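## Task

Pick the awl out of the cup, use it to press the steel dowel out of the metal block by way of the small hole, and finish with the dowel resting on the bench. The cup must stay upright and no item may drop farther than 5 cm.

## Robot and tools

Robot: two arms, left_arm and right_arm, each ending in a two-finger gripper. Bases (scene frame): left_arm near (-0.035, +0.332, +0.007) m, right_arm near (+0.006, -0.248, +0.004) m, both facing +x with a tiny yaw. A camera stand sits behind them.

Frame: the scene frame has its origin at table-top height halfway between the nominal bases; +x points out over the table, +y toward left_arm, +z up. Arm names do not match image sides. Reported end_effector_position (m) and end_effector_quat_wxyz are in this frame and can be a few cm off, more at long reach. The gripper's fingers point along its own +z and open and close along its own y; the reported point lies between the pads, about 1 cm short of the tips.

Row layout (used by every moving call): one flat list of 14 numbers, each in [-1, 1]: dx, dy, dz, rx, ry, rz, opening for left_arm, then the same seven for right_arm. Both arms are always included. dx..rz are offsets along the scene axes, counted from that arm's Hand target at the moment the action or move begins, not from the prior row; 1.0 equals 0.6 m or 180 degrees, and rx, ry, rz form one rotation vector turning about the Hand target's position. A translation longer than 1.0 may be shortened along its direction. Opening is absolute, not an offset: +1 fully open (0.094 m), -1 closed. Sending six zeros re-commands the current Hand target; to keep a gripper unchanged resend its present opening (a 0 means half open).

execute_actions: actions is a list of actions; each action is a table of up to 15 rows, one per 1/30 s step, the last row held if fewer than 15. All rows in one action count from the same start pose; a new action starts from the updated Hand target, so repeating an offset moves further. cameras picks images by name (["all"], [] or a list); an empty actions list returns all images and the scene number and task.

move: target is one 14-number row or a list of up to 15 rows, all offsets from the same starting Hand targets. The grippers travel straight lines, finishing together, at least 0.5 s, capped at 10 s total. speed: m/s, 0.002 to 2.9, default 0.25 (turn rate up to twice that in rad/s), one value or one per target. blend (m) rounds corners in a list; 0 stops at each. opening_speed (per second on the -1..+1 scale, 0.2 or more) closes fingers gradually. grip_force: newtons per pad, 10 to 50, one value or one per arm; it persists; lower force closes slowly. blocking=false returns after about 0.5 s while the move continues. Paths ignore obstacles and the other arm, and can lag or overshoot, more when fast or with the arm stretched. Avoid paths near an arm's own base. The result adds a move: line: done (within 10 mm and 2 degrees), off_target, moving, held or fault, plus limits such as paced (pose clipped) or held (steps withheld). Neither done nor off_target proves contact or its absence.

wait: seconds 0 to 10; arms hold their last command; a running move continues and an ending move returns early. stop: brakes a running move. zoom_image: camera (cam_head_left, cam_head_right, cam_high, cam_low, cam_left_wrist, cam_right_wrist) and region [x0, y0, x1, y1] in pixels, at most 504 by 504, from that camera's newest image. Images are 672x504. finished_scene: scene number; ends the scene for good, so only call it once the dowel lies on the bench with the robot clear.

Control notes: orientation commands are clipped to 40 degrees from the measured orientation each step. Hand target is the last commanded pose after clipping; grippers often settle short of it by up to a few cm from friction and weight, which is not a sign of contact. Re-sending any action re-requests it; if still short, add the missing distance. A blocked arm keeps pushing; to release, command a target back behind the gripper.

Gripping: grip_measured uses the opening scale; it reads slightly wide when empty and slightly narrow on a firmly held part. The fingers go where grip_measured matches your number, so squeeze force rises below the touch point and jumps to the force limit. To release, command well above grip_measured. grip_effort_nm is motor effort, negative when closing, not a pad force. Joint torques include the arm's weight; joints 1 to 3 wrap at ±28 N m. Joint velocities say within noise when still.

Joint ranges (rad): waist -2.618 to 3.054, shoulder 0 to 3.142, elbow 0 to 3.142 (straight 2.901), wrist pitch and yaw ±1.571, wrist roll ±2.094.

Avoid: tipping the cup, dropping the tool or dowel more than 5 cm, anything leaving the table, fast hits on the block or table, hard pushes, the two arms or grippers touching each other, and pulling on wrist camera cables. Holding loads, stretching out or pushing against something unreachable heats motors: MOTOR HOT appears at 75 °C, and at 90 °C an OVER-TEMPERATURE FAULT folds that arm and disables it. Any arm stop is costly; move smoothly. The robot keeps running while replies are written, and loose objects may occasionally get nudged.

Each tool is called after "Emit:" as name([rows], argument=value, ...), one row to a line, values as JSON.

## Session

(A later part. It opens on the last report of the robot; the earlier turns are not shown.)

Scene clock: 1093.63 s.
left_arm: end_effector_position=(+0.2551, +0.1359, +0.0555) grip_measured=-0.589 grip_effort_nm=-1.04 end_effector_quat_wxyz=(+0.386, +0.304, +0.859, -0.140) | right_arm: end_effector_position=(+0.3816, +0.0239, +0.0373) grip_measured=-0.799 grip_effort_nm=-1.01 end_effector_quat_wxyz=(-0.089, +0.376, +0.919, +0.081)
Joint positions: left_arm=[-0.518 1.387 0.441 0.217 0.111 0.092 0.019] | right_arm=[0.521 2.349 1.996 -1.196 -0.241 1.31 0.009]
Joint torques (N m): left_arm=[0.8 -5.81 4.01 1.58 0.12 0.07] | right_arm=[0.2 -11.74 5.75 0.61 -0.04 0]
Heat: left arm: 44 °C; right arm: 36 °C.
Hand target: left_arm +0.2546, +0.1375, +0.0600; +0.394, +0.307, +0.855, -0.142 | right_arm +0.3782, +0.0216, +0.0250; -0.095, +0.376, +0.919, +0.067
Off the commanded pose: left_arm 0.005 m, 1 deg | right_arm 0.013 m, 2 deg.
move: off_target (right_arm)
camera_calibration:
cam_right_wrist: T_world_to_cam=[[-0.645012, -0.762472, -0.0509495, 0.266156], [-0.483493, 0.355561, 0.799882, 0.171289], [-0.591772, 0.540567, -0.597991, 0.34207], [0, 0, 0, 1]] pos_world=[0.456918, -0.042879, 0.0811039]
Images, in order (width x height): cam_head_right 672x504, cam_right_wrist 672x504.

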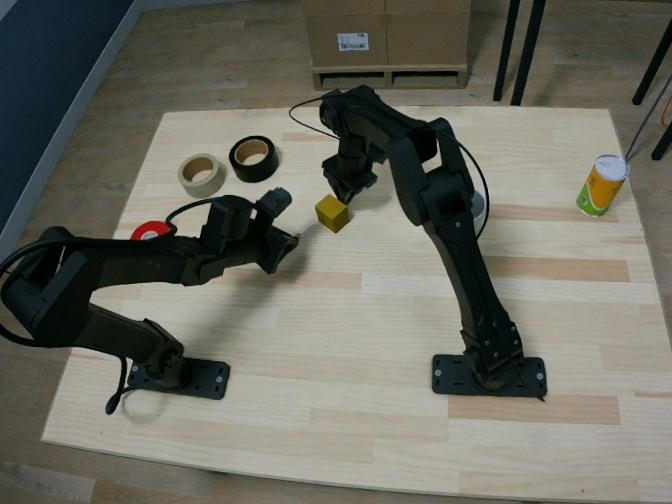

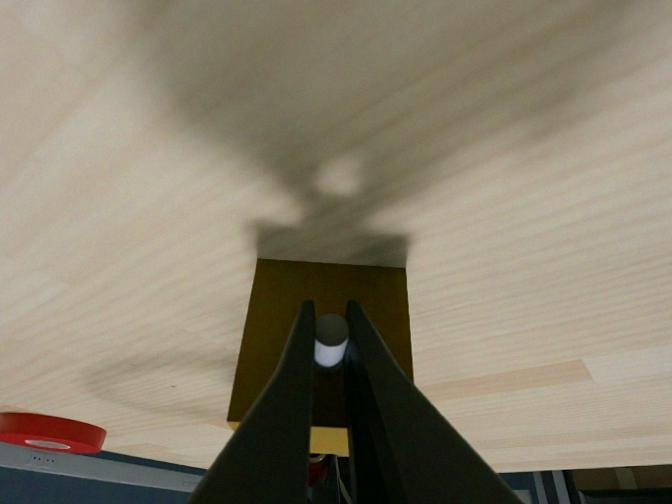

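Emit:
move(target=[0, 0, 0, 0, 0, 0, -0.9, 0.025, -0.025, 0.005, 0, 0, 0, -0.97], speed=0.05, cameras=["cam_right_wrist", "cam_head_right", "cam_left_wrist"])

Emit:
zoom_image(camera="cam_head_right", region=[310, 180, 370, 225])

Scene clock: 1099.10 s.
left_arm: end_effector_position=(+0.2551, +0.1359, +0.0555) grip_measured=-0.589 grip_effort_nm=-1.04 end_effector_quat_wxyz=(+0.386, +0.304, +0.859, -0.140) | right_arm: end_effector_position=(+0.3924, +0.0089, +0.0397) grip_measured=-0.799 grip_effort_nm=-1.01 end_effector_quat_wxyz=(-0.089, +0.377, +0.918, +0.081)
Joint positions: left_arm=[-0.518 1.387 0.441 0.217 0.111 0.092 0.019] | right_arm=[0.481 2.36 2.026 -1.224 -0.24 1.273 0.009]
Joint torques (N m): left_arm=[0.61 -5.67 3.95 1.63 0.06 0.06] | right_arm=[-0.25 -10.33 8.1 0.44 -0.05 -0.1]
Heat: left arm: 44 °C; right arm: 36 °C.
Hand target: left_arm +0.2546, +0.1375, +0.0600; +0.394, +0.307, +0.855, -0.142 | right_arm +0.3933, +0.0066, +0.0280; -0.095, +0.376, +0.919, +0.067
Off the commanded pose: left_arm 0.005 m, 1 deg | right_arm 0.012 m, 2 deg.
move: off_target (right_arm)
camera_calibration:
cam_left_wrist: T_world_to_cam=[[-0.623742, -0.777704, 0.0782423, 0.259727], [-0.77891, 0.610105, -0.14516, 0.147655], [0.0651552, -0.151486, -0.98631, 0.168796], [0, 0, 0, 1]] pos_world=[0.266015, 0.137476, 0.167597]
cam_right_wrist: T_world_to_cam=[[-0.647615, -0.760327, -0.0499668, 0.262788], [-0.482201, 0.358178, 0.799494, 0.179486], [-0.58998, 0.541858, -0.598593, 0.357285], [0, 0, 0, 1]] pos_world=[0.467525, -0.0580807, 0.0835013]
Images, in order (width x height): cam_head_right 672x504, cam_left_wrist 672x504, cam_right_wrist 672x504.

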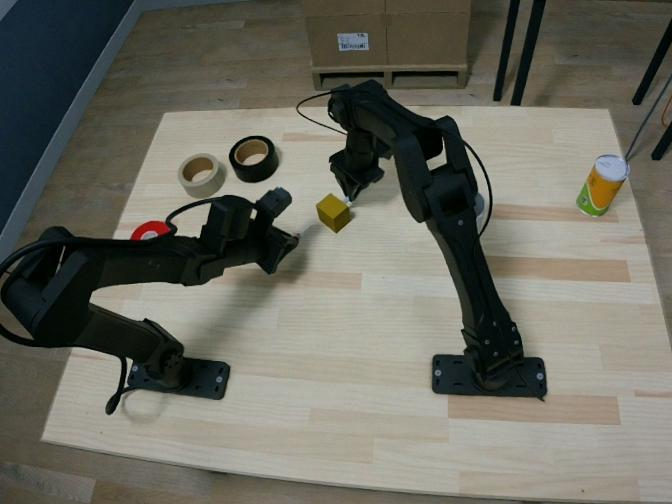

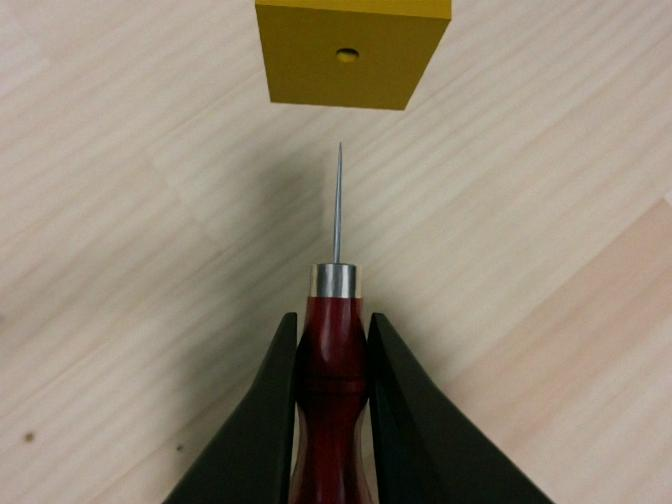

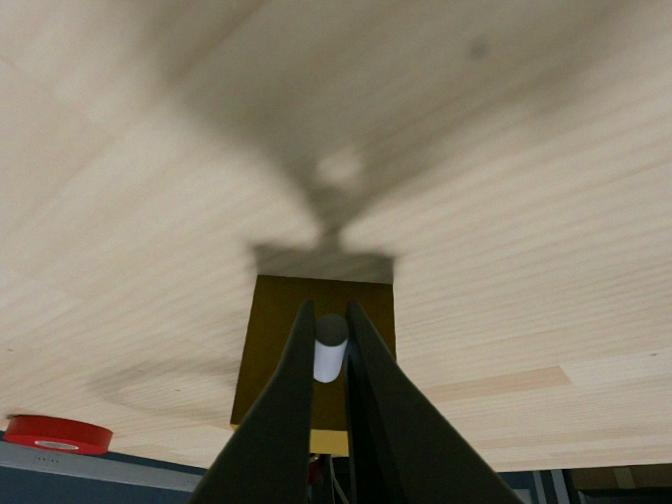

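Scaled by 8.400 from the camera's 672x504 image, which has a finer 960x720 frame.

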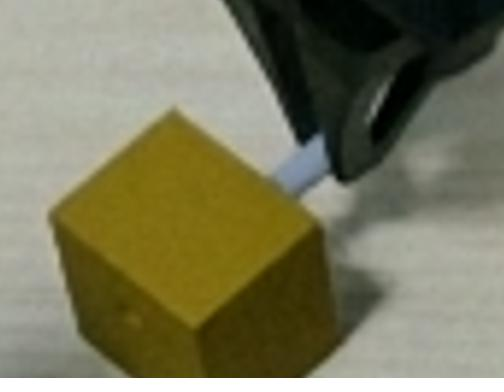

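Emit:
move(target=[0, 0, 0, 0, 0, 0, -0.9, 0.025, -0.025, 0.0, 0, 0, 0, -0.97], speed=0.05, cameras=["cam_right_wrist", "cam_head_right"])

Emit:
zoom_image(camera="cam_head_right", region=[310, 180, 370, 225])

Scene clock: 1105.63 s.
left_arm: end_effector_position=(+0.2551, +0.1359, +0.0555) grip_measured=-0.589 grip_effort_nm=-1.04 end_effector_quat_wxyz=(+0.386, +0.304, +0.859, -0.140) | right_arm: end_effector_position=(+0.4076, -0.0061, +0.0403) grip_measured=-0.799 grip_effort_nm=-1.01 end_effector_quat_wxyz=(-0.088, +0.378, +0.918, +0.081)
Joint positions: left_arm=[-0.518 1.387 0.441 0.217 0.111 0.092 0.019] | right_arm=[0.437 2.396 2.092 -1.264 -0.239 1.229 0.009]
Joint torques (N m): left_arm=[0.73 -5.87 3.9 1.64 0.13 0.08] | right_arm=[-0.16 -10.55 8.12 0.41 -0.07 -0.06]
Heat: left arm: 44 °C; right arm: 36 °C.
Hand target: left_arm +0.2546, +0.1375, +0.0600; +0.394, +0.307, +0.855, -0.142 | right_arm +0.4082, -0.0083, +0.0280; -0.095, +0.376, +0.919, +0.067
Off the commanded pose: left_arm 0.005 m, 1 deg | right_arm 0.013 m, 2 deg.
move: off_target (right_arm)
camera_calibration:
cam_right_wrist: T_world_to_cam=[[-0.648221, -0.759786, -0.0503394, 0.261427], [-0.482896, 0.359073, 0.798672, 0.191962], [-0.588745, 0.542025, -0.599657, 0.374304], [0, 0, 0, 1]] pos_world=[0.48253, -0.0731817, 0.0842997]
Images, in order (width x height): cam_head_right 672x504, cam_right_wrist 672x504.

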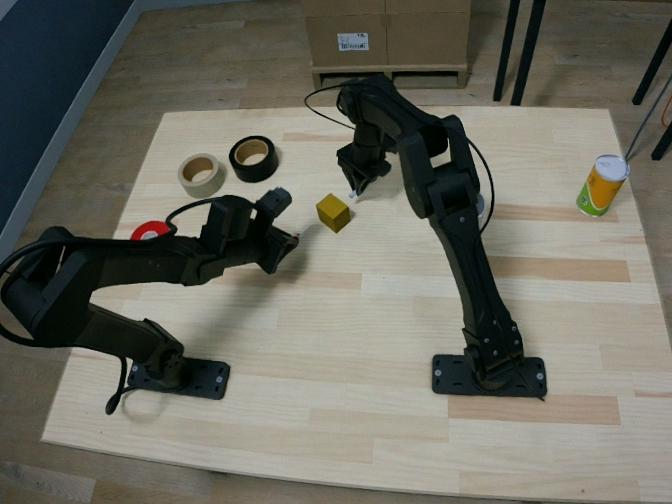

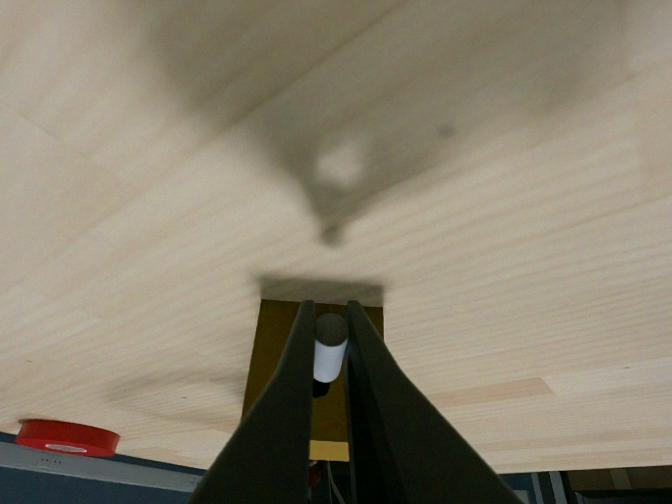

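Scaled by 8.400 from the camera's 672x504 image, which has a finer 960x720 frame.

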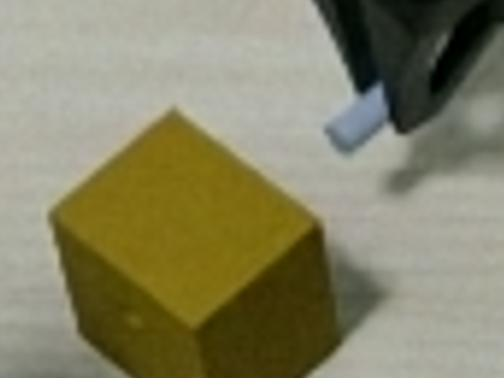

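Emit:
move(target=[0, 0, 0, 0, 0, 0, -0.9, 0, 0, -0.0367, 0, 0, 0, -0.97], speed=0.04, cameras=["cam_right_wrist", "cam_low"])

Emit:
zoom_image(camera="cam_low", region=[330, 240, 490, 360])

Scene clock: 1119.00 s.
left_arm: end_effector_position=(+0.2551, +0.1359, +0.0555) grip_measured=-0.589 grip_effort_nm=-1.04 end_effector_quat_wxyz=(+0.386, +0.304, +0.859, -0.140) | right_arm: end_effector_position=(+0.4113, -0.0044, +0.0256) grip_measured=-0.799 grip_effort_nm=-1.01 end_effector_quat_wxyz=(-0.085, +0.377, +0.919, +0.084)
Joint positions: left_arm=[-0.518 1.387 0.441 0.217 0.111 0.092 0.019] | right_arm=[0.437 2.413 2.063 -1.209 -0.239 1.228 0.009]
Joint torques (N m): left_arm=[0.76 -5.34 3.92 1.6 0.1 0.08] | right_arm=[-0.2 -10.99 5.71 0.63 -0.05 -0.07]
Heat: left arm: 43 °C; right arm: 36 °C.
Hand target: left_arm +0.2546, +0.1375, +0.0600; +0.394, +0.307, +0.855, -0.142 | right_arm +0.4081, -0.0083, +0.0059; -0.095, +0.376, +0.919, +0.067
Off the commanded pose: left_arm 0.005 m, 1 deg | right_arm 0.020 m, 2 deg.
move: off_target (right_arm)
camera_calibration:
cam_right_wrist: T_world_to_cam=[[-0.64722, -0.760046, -0.0586191, 0.264295], [-0.489648, 0.355559, 0.79613, 0.207622], [-0.584253, 0.543974, -0.60228, 0.364958], [0, 0, 0, 1]] pos_world=[0.485946, -0.0714732, 0.070006]
Images, in order (width x height): cam_low 672x504, cam_right_wrist 672x504.

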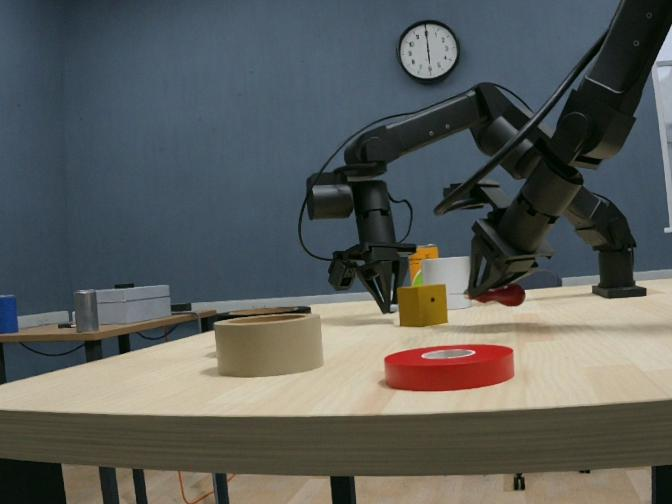

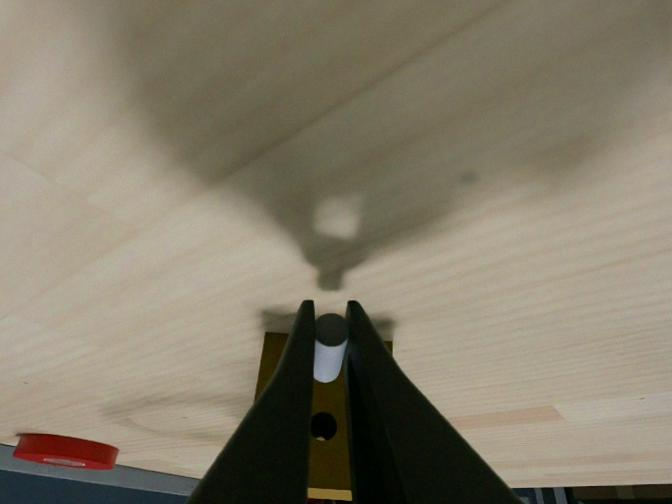

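Scaled by 3.150 from the camera's 672x504 image, which has a finer 960x720 frame.

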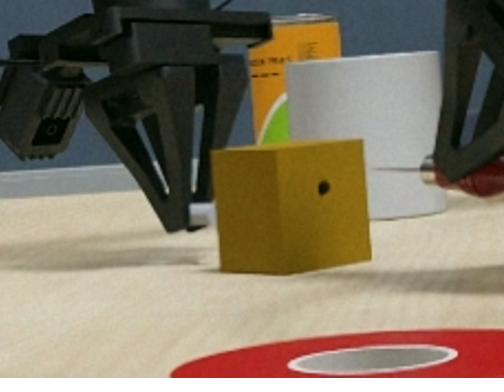

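Emit:
move(target=[0, 0, 0, 0, 0, 0, -0.9, 0, 0, -0.0217, 0, 0, 0, -0.97], speed=0.03, cameras=["cam_right_wrist", "cam_low"])

Emit:
zoom_image(camera="cam_low", region=[360, 280, 440, 340])

Scene clock: 1126.47 s.
left_arm: end_effector_position=(+0.2551, +0.1359, +0.0555) grip_measured=-0.589 grip_effort_nm=-1.04 end_effector_quat_wxyz=(+0.386, +0.304, +0.859, -0.140) | right_arm: end_effector_position=(+0.4125, -0.0038, +0.0139) grip_measured=-0.799 grip_effort_nm=-1.01 end_effector_quat_wxyz=(-0.084, +0.376, +0.919, +0.086)
Joint positions: left_arm=[-0.518 1.387 0.441 0.217 0.111 0.092 0.019] | right_arm=[0.437 2.422 2.033 -1.166 -0.239 1.228 0.009]
Joint torques (N m): left_arm=[0.7 -5.34 3.99 1.63 0.11 0.07] | right_arm=[-0.16 -10.8 5.46 0.71 -0.07 -0.1]
Heat: left arm: 43 °C; right arm: 36 °C.
Hand target: left_arm +0.2546, +0.1375, +0.0600; +0.394, +0.307, +0.855, -0.142 | right_arm +0.4083, -0.0082, -0.0070; -0.095, +0.376, +0.919, +0.067
Off the commanded pose: left_arm 0.005 m, 1 deg | right_arm 0.022 m, 2 deg.
move: off_target (right_arm)
camera_calibration:
cam_right_wrist: T_world_to_cam=[[-0.647012, -0.759951, -0.0620521, 0.264756], [-0.492336, 0.354249, 0.795055, 0.218447], [-0.582221, 0.544961, -0.603354, 0.357431], [0, 0, 0, 1]] pos_world=[0.486954, -0.0709696, 0.0584087]
Images, in order (width x height): cam_low 672x504, cam_right_wrist 672x504.

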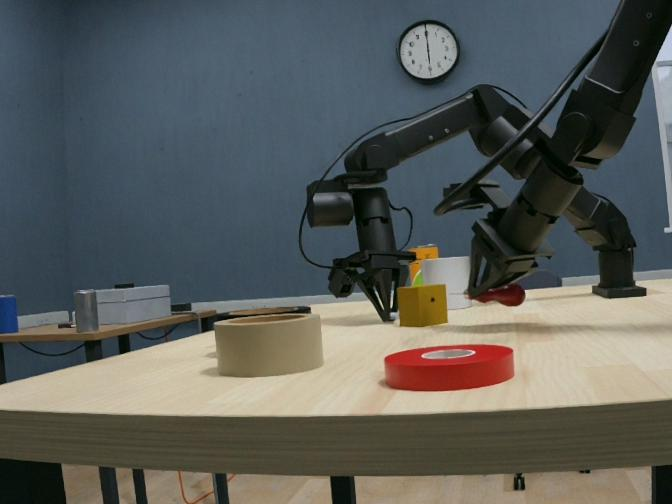

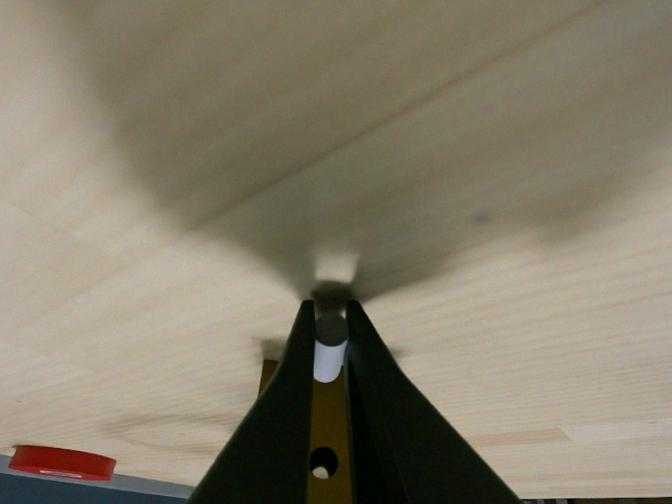

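Scaled by 6.300 from the camera's 672x504 image, which has a finer 960x720 frame.

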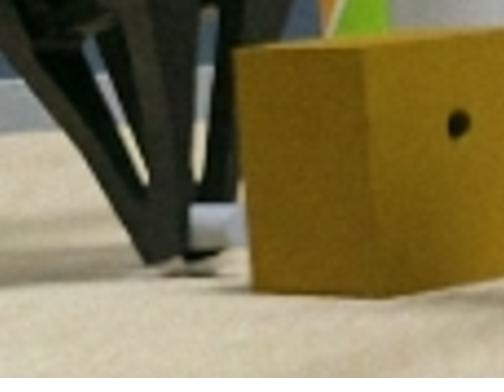

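Emit:
move(target=[0, 0, 0, 0, 0, 0, -0.9, 0, 0, -0.006, 0, 0, 0, -0.97], speed=0.03, cameras=["cam_right_wrist", "cam_low"])

Emit:
zoom_image(camera="cam_low", region=[360, 280, 440, 340])

Scene clock: 1133.33 s.
left_arm: end_effector_position=(+0.2551, +0.1359, +0.0555) grip_measured=-0.589 grip_effort_nm=-1.04 end_effector_quat_wxyz=(+0.386, +0.304, +0.859, -0.140) | right_arm: end_effector_position=(+0.4132, -0.0034, +0.0123) grip_measured=-0.799 grip_effort_nm=-1.01 end_effector_quat_wxyz=(-0.082, +0.376, +0.919, +0.087)
Joint positions: left_arm=[-0.518 1.387 0.441 0.217 0.111 0.092 0.019] | right_arm=[0.437 2.422 2.026 -1.155 -0.239 1.228 0.009]
Joint torques (N m): left_arm=[0.87 -5.71 3.88 1.62 0.12 0.11] | right_arm=[-0.21 -10.7 5.3 0.64 -0.06 -0.06]
Heat: left arm: 43 °C; right arm: 36 °C.
Hand target: left_arm +0.2546, +0.1375, +0.0600; +0.394, +0.307, +0.855, -0.142 | right_arm +0.4082, -0.0083, -0.0106; -0.095, +0.376, +0.919, +0.067
Off the commanded pose: left_arm 0.005 m, 1 deg | right_arm 0.024 m, 3 deg.
move: off_target (right_arm)
camera_calibration:
cam_right_wrist: T_world_to_cam=[[-0.646746, -0.759822, -0.0662538, 0.265331], [-0.495667, 0.352696, 0.793675, 0.221458], [-0.579685, 0.546146, -0.604724, 0.355697], [0, 0, 0, 1]] pos_world=[0.487563, -0.0707653, 0.0569118]
Images, in order (width x height): cam_low 672x504, cam_right_wrist 672x504.

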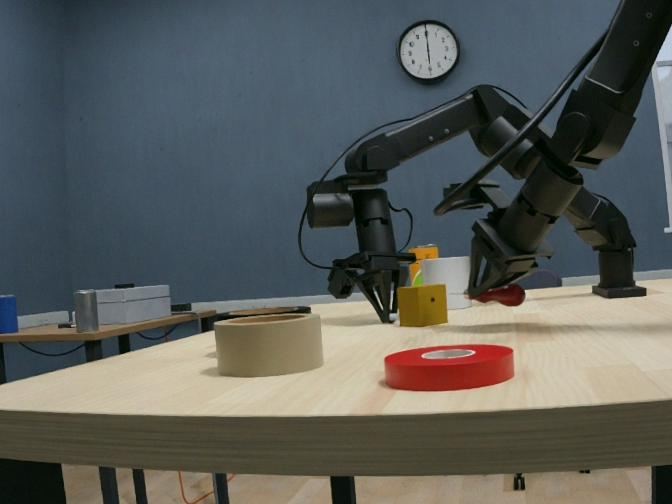

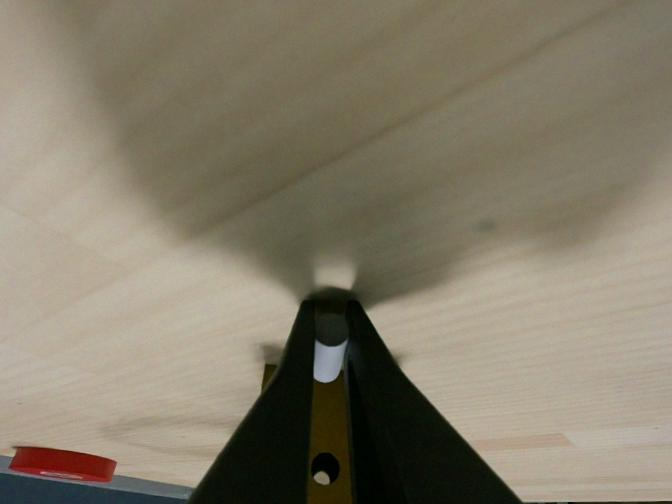

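Scaled by 6.300 from the camera's 672x504 image, which has a finer 960x720 frame.

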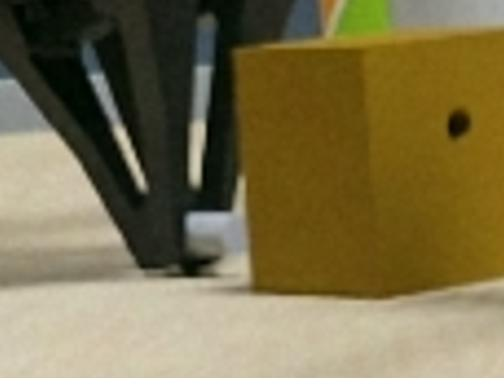

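Emit:
move(target=[0, 0, 0, 0, 0, 0, -0.9, 0.004, 0.004, 0.018, 0, 0, 0, -0.55], speed=0.03, opening_speed=0.3, cameras=["cam_right_wrist", "cam_low"])

Emit:
zoom_image(camera="cam_low", region=[360, 280, 440, 340])

Scene clock: 1142.60 s.
left_arm: end_effector_position=(+0.2551, +0.1359, +0.0555) grip_measured=-0.589 grip_effort_nm=-1.04 end_effector_quat_wxyz=(+0.386, +0.304, +0.859, -0.140) | right_arm: end_effector_position=(+0.4111, -0.0044, +0.0132) grip_measured=-0.553 grip_effort_nm=0.16 end_effector_quat_wxyz=(-0.088, +0.377, +0.918, +0.081)
Joint positions: left_arm=[-0.518 1.387 0.441 0.217 0.111 0.092 0.019] | right_arm=[0.437 2.43 2.044 -1.181 -0.239 1.228 0.021]
Joint torques (N m): left_arm=[0.62 -5.74 3.75 1.61 0.06 0.08] | right_arm=[0.02 -10.77 8.02 0.42 -0.05 -0.05]
Heat: left arm: 42 °C; right arm: 36 °C.
Hand target: left_arm +0.2546, +0.1375, +0.0600; +0.394, +0.307, +0.855, -0.142 | right_arm +0.4106, -0.0059, +0.0001; -0.095, +0.376, +0.919, +0.067
Off the commanded pose: left_arm 0.005 m, 1 deg | right_arm 0.013 m, 2 deg.
move: off_target (right_arm)
camera_calibration:
cam_right_wrist: T_world_to_cam=[[-0.647589, -0.760266, -0.0512313, 0.263474], [-0.483879, 0.358364, 0.798396, 0.21514], [-0.588634, 0.541822, -0.599949, 0.359146], [0, 0, 0, 1]] pos_world=[0.48613, -0.071381, 0.0572004]
Images, in order (width x height): cam_low 672x504, cam_right_wrist 672x504.

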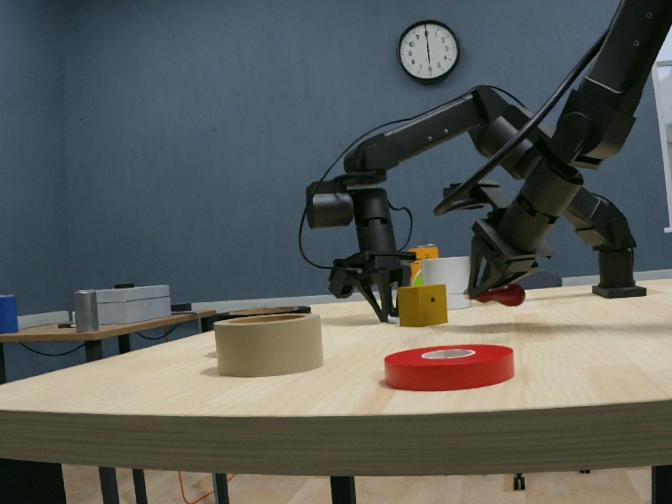

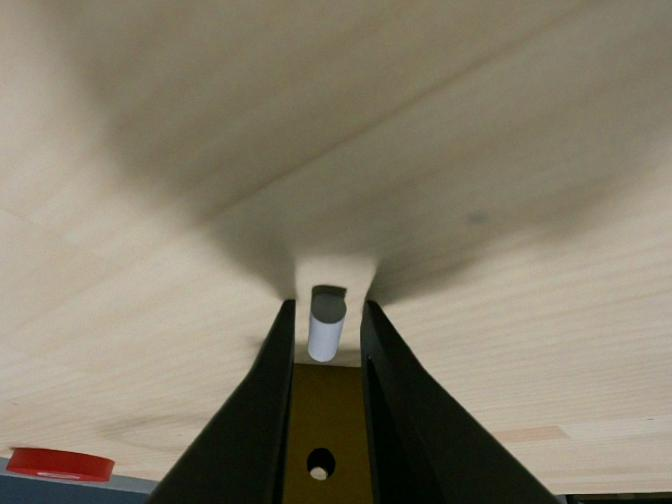

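Scaled by 6.300 from the camera's 672x504 image, which has a finer 960x720 frame.

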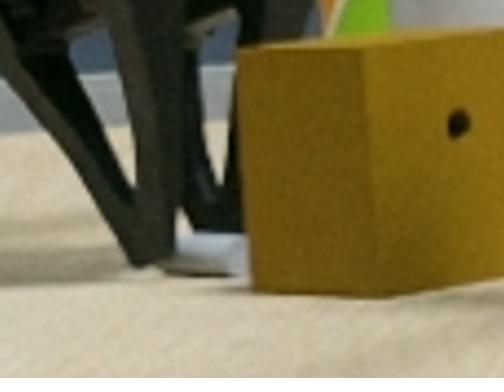

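Emit:
move([
  [-0.012, 0.0108, -0.005, 0, 0, 0, -0.9, 0, 0, 0.06, 0, 0, 0, -0.4],
  [-0.031, 0.0278, -0.0333, 0, 0, 0, -0.9, 0, 0, 0.15, 0, 0, 0, -0.4],
], speed=[0.05, 0.1], blend=[0.005, 0], opening_speed=0.3, cameras=["all"])

Emit:
zoom_image(camera="cam_low", region=[380, 230, 540, 350])

Emit:
zoom_image(camera="cam_head_right", region=[230, 170, 390, 290])

Scene clock: 1171.33 s.
left_arm: end_effector_position=(+0.2328, +0.1549, +0.0325) grip_measured=-0.589 grip_effort_nm=-1.04 end_effector_quat_wxyz=(+0.376, +0.305, +0.864, -0.138) | right_arm: end_effector_position=(+0.4108, -0.0046, +0.1038) grip_measured=-0.403 grip_effort_nm=0.16 end_effector_quat_wxyz=(-0.085, +0.377, +0.919, +0.084)
Joint positions: left_arm=[-0.492 1.352 0.314 0.285 0.13 0.109 0.019] | right_arm=[0.437 2.44 2.423 -1.544 -0.239 1.228 0.028]
Joint torques (N m): left_arm=[0.55 -4.4 3.58 1.93 0.08 0.07] | right_arm=[0.01 -10.74 7.45 0.41 -0.05 -0.05]
Heat: left arm: 42 °C; right arm: 39 °C.
Hand target: left_arm +0.2361, +0.1541, +0.0400; +0.394, +0.306, +0.855, -0.142 | right_arm +0.4105, -0.0059, +0.0900; -0.095, +0.376, +0.919, +0.067
Off the commanded pose: left_arm 0.008 m, 2 deg | right_arm 0.014 m, 2 deg.
joint sent to its limit (right arm) — joint 4 (wrist pitch), lower limit. The joint targets still meet the commanded pose.
move: off_target (right_arm)
camera_calibration:
cam_left_wrist: T_world_to_cam=[[-0.621995, -0.778766, 0.0815185, 0.262111], [-0.781661, 0.611409, -0.123227, 0.115042], [0.0461242, -0.140367, -0.989025, 0.153203], [0, 0, 0, 1]] pos_world=[0.24589, 0.15529, 0.144331]
cam_right_wrist: T_world_to_cam=[[-0.647256, -0.760123, -0.0572116, 0.268262], [-0.488569, 0.356069, 0.796565, 0.144767], [-0.585116, 0.543533, -0.60184, 0.412192], [0, 0, 0, 1]] pos_world=[0.485543, -0.0716747, 0.148105]

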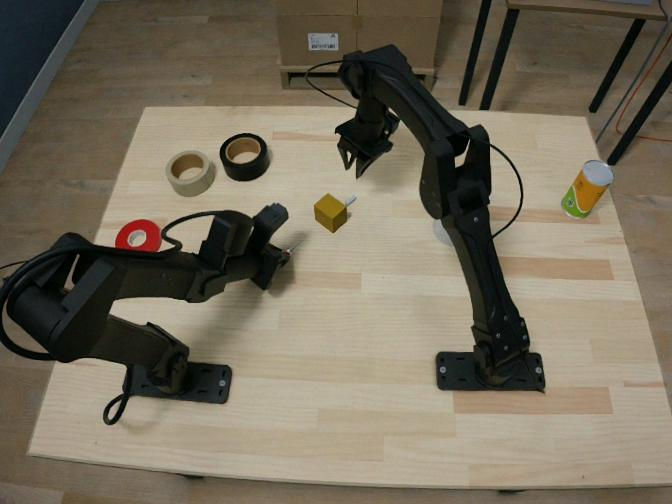

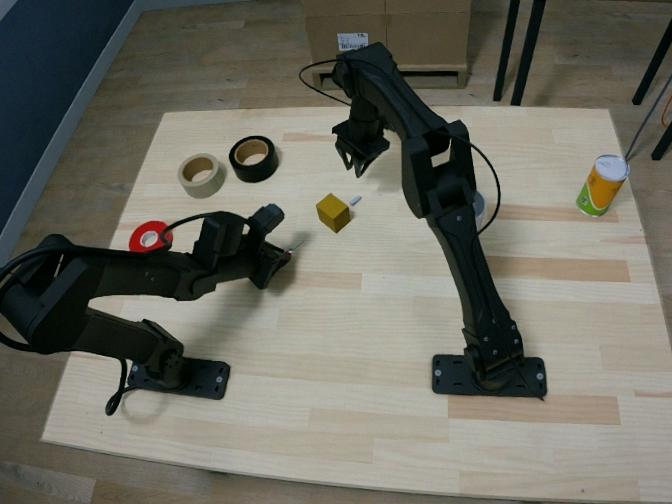

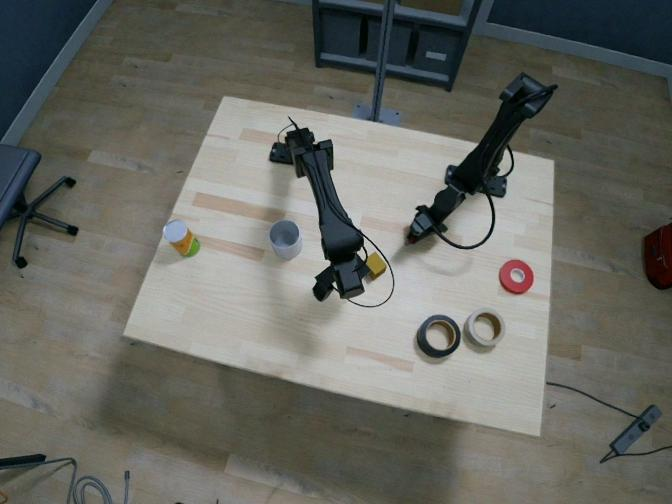

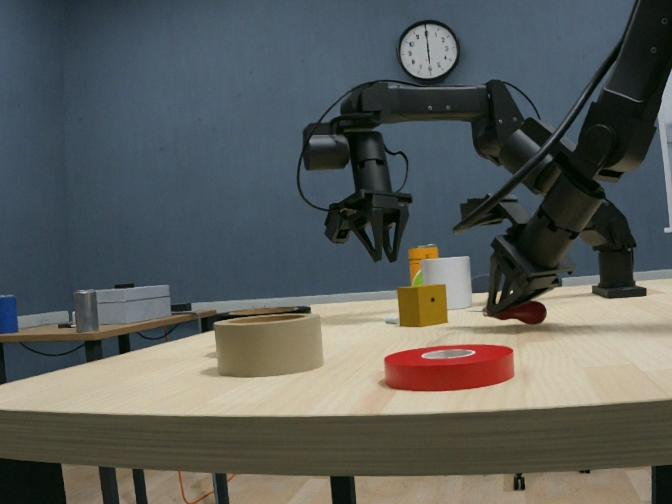

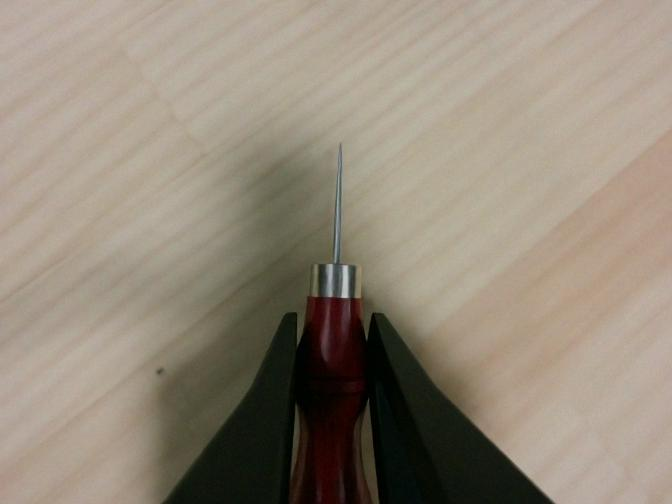

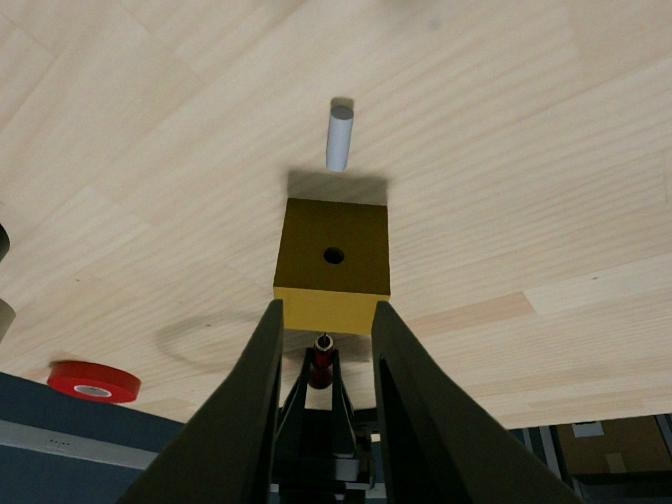

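Scaled by 3.150 from the camera's 672x504 image, which has a finer 960x720 frame.

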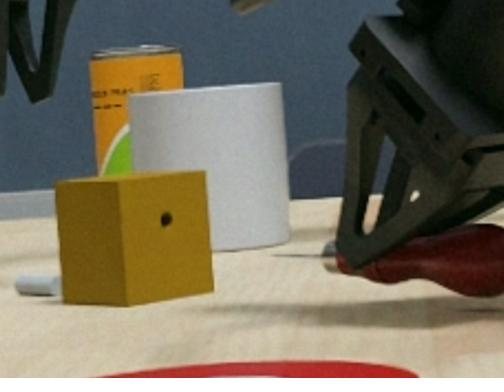

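Scaled by 3.150 from the camera's 672x504 image, which has a finer 960x720 frame.

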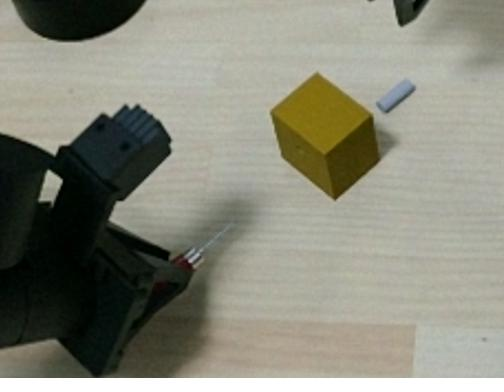

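Emit:
move(target=[-0.004, 0.003, -0.01, 0, 0, 0, -0.9, 0, 0, 0, 0, 0, 0, -0.4], speed=0.03, cameras=["cam_low"])

Emit:
zoom_image(camera="cam_low", region=[460, 270, 580, 360])

Scene clock: 1179.47 s.
left_arm: end_effector_position=(+0.2315, +0.1553, +0.0317) grip_measured=-0.589 grip_effort_nm=-1.04 end_effector_quat_wxyz=(+0.384, +0.306, +0.860, -0.140) | right_arm: end_effector_position=(+0.4108, -0.0046, +0.1038) grip_measured=-0.403 grip_effort_nm=0.16 end_effector_quat_wxyz=(-0.086, +0.377, +0.919, +0.083)
Joint positions: left_arm=[-0.492 1.352 0.292 0.323 0.132 0.111 0.019] | right_arm=[0.437 2.44 2.423 -1.545 -0.239 1.228 0.028]
Joint torques (N m): left_arm=[0.85 -2.96 3.54 1.87 0.11 0.06] | right_arm=[0.01 -10.67 7.42 0.41 -0.05 -0.05]
Heat: left arm: 42 °C; right arm: 37 °C.
Hand target: left_arm +0.2337, +0.1559, +0.0341; +0.394, +0.307, +0.855, -0.142 | right_arm +0.4105, -0.0059, +0.0900; -0.095, +0.376, +0.919, +0.067
Off the commanded pose: left_arm 0.003 m, 1 deg | right_arm 0.014 m, 2 deg.
joint sent to its limit (right arm) — joint 4 (wrist pitch), lower limit. The joint targets still meet the commanded pose.
move: off_target (right_arm)
Images, in order (width x height): cam_low 672x504.

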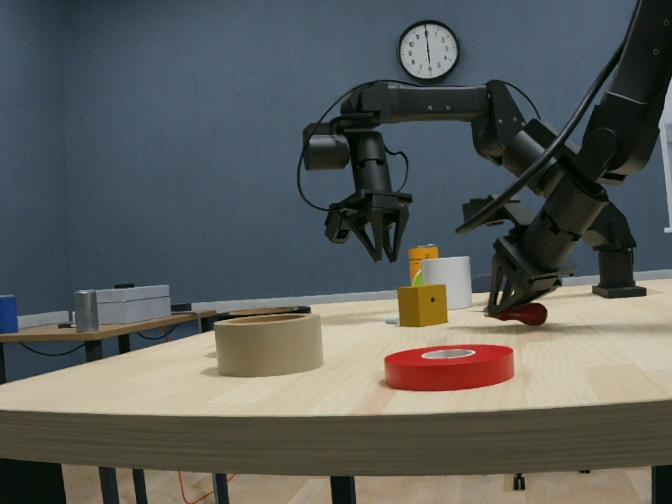

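Scaled by 4.200 from the camera's 672x504 image, which has a finer 960x720 frame.

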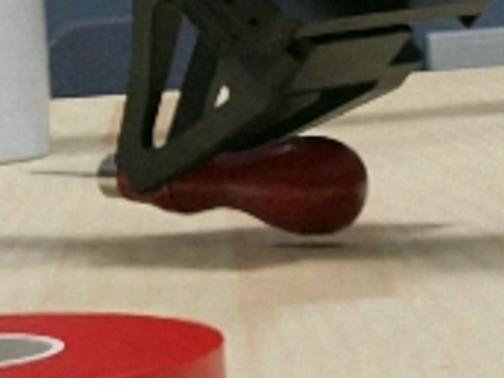

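Emit:
move([
  [0, 0, 0, 0, 0, 0, -0.3, 0, 0, 0, 0, 0, 0, -0.4],
  [0, 0, 0.03, 0, 0, 0, -0.1, 0, 0, 0, 0, 0, 0, -0.4],
], speed=0.04, opening_speed=0.4, cameras=["cam_low", "cam_left_wrist"])

Emit:
zoom_image(camera="cam_low", region=[460, 270, 580, 360])

Scene clock: 1192.00 s.
left_arm: end_effector_position=(+0.2230, +0.1600, +0.0358) grip_measured=-0.103 grip_effort_nm=0.14 end_effector_quat_wxyz=(+0.373, +0.307, +0.865, -0.138) | right_arm: end_effector_position=(+0.4108, -0.0046, +0.1038) grip_measured=-0.403 grip_effort_nm=0.16 end_effector_quat_wxyz=(-0.086, +0.377, +0.919, +0.083)
Joint positions: left_arm=[-0.492 1.277 0.292 0.225 0.132 0.111 0.042] | right_arm=[0.437 2.44 2.423 -1.545 -0.239 1.228 0.028]
Joint torques (N m): left_arm=[0.83 -4.12 6.79 1.52 0.11 0.12] | right_arm=[0.08 -10.8 7.27 0.44 -0.06 -0.04]
Heat: left arm: 42 °C; right arm: 37 °C.
Hand target: left_arm +0.2337, +0.1559, +0.0521; +0.394, +0.306, +0.855, -0.141 | right_arm +0.4105, -0.0059, +0.0900; -0.095, +0.376, +0.919, +0.067
Off the commanded pose: left_arm 0.020 m, 3 deg | right_arm 0.014 m, 2 deg.
joint sent to its limit (right arm) — joint 4 (wrist pitch), lower limit. The joint targets still meet the commanded pose.
move: off_target (left_arm, right_arm); target 2's new opening was sent with left_arm's hand 0.020 m and 3 deg from that target
camera_calibration:
cam_left_wrist: T_world_to_cam=[[-0.623788, -0.777199, 0.082768, 0.259779], [-0.780573, 0.614058, -0.116785, 0.10373], [0.0399411, -0.137456, -0.989702, 0.158562], [0, 0, 0, 1]] pos_world=[0.236683, 0.159999, 0.147541]
Images, in order (width x height): cam_low 672x504, cam_left_wrist 672x504.

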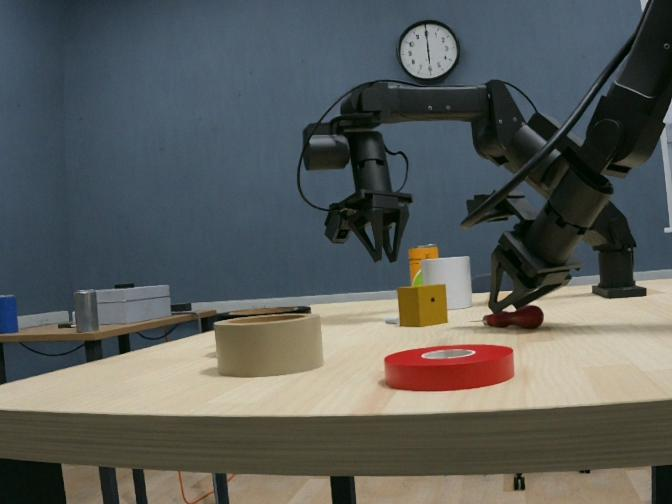

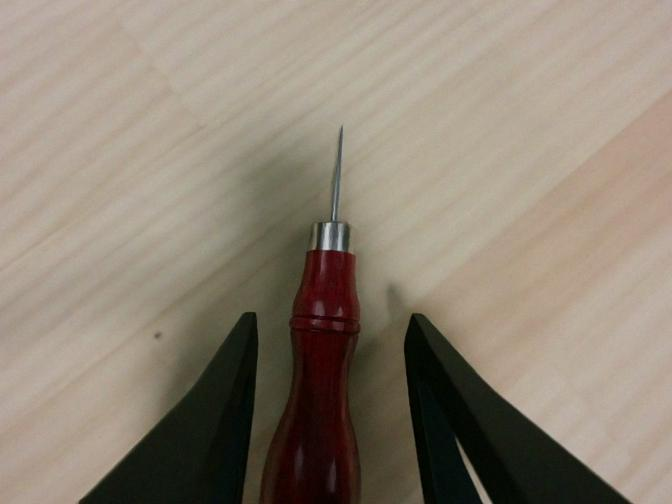

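Scaled by 4.200 from the camera's 672x504 image, which has a finer 960x720 frame.

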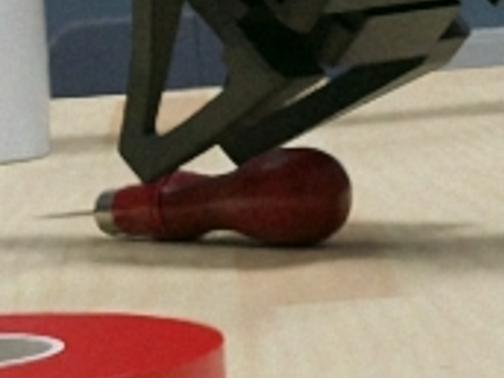

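Emit:
move(target=[0, 0, 0.12, 0, 0, 0, 0.1, 0, 0, 0, 0, 0, 0, -0.4], speed=0.08, cameras=["cam_low", "cam_head_left", "cam_high", "cam_right_wrist"])

Emit:
zoom_image(camera="cam_low", region=[380, 230, 580, 350])

Scene clock: 1197.53 s.
left_arm: end_effector_position=(+0.2250, +0.1588, +0.1040) grip_measured=+0.097 grip_effort_nm=0.14 end_effector_quat_wxyz=(+0.372, +0.307, +0.865, -0.138) | right_arm: end_effector_position=(+0.4108, -0.0046, +0.1038) grip_measured=-0.403 grip_effort_nm=0.16 end_effector_quat_wxyz=(-0.086, +0.377, +0.919, +0.083)
Joint positions: left_arm=[-0.492 1.07 0.502 -0.197 0.132 0.111 0.052] | right_arm=[0.437 2.44 2.423 -1.545 -0.239 1.228 0.028]
Joint torques (N m): left_arm=[0.91 -3.54 8.18 1.53 0.05 0.08] | right_arm=[0.02 -10.81 7.41 0.44 -0.07 -0.03]
Heat: left arm: 41 °C; right arm: 37 °C.
Hand target: left_arm +0.2337, +0.1559, +0.1241; +0.394, +0.306, +0.855, -0.142 | right_arm +0.4105, -0.0059, +0.0900; -0.095, +0.376, +0.919, +0.067
Off the commanded pose: left_arm 0.022 m, 3 deg | right_arm 0.014 m, 2 deg.
joint sent to its limit (right arm) — joint 4 (wrist pitch), lower limit. The joint targets still meet the commanded pose.
move: off_target (left_arm, right_arm)
camera_calibration:
cam_right_wrist: T_world_to_cam=[[-0.64731, -0.760107, -0.0568108, 0.268165], [-0.488259, 0.356259, 0.79667, 0.144566], [-0.585315, 0.54343, -0.601739, 0.412207], [0, 0, 0, 1]] pos_world=[0.485442, -0.0716752, 0.148105]
Images, in order (width x height): cam_head_left 672x504, cam_high 672x504, cam_low 672x504, cam_right_wrist 672x504.

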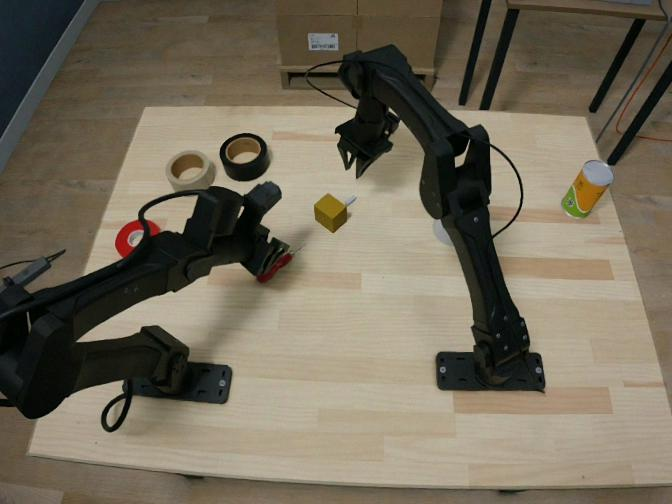

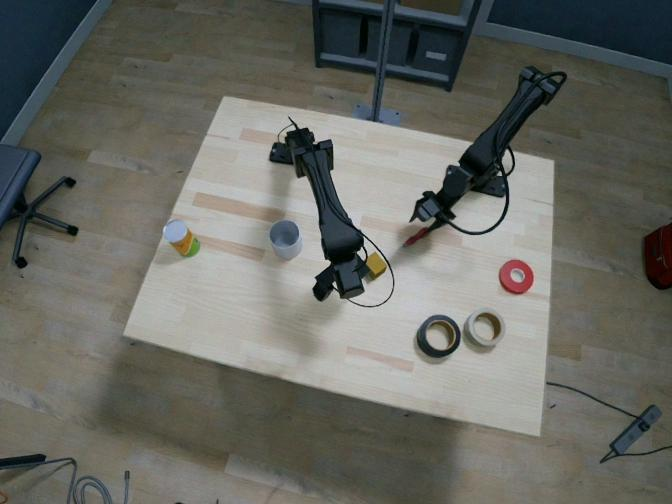

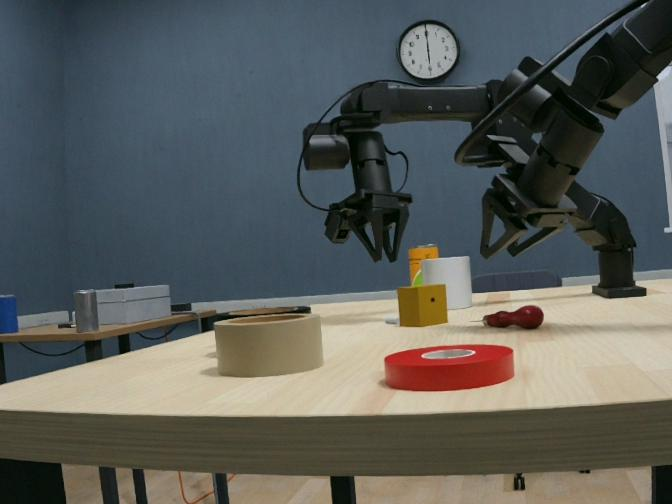

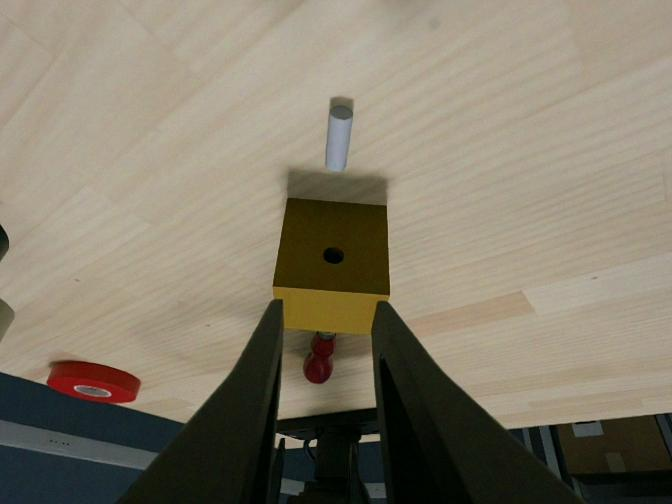

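Scaled by 2.520 from the camera's 672x504 image, which has a finer 960x720 frame.

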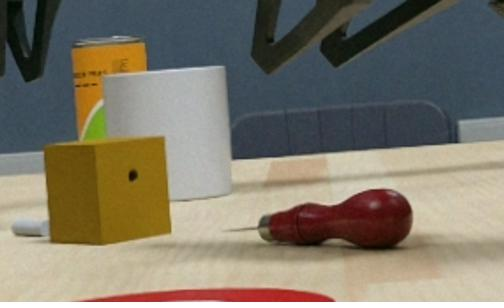

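Everything has settled: the dowel is lying on the bench, the cup is upright, and the awl is resting on the bench.

Emit:
finished_scene(scene=2)

The scene is finished: the task was done.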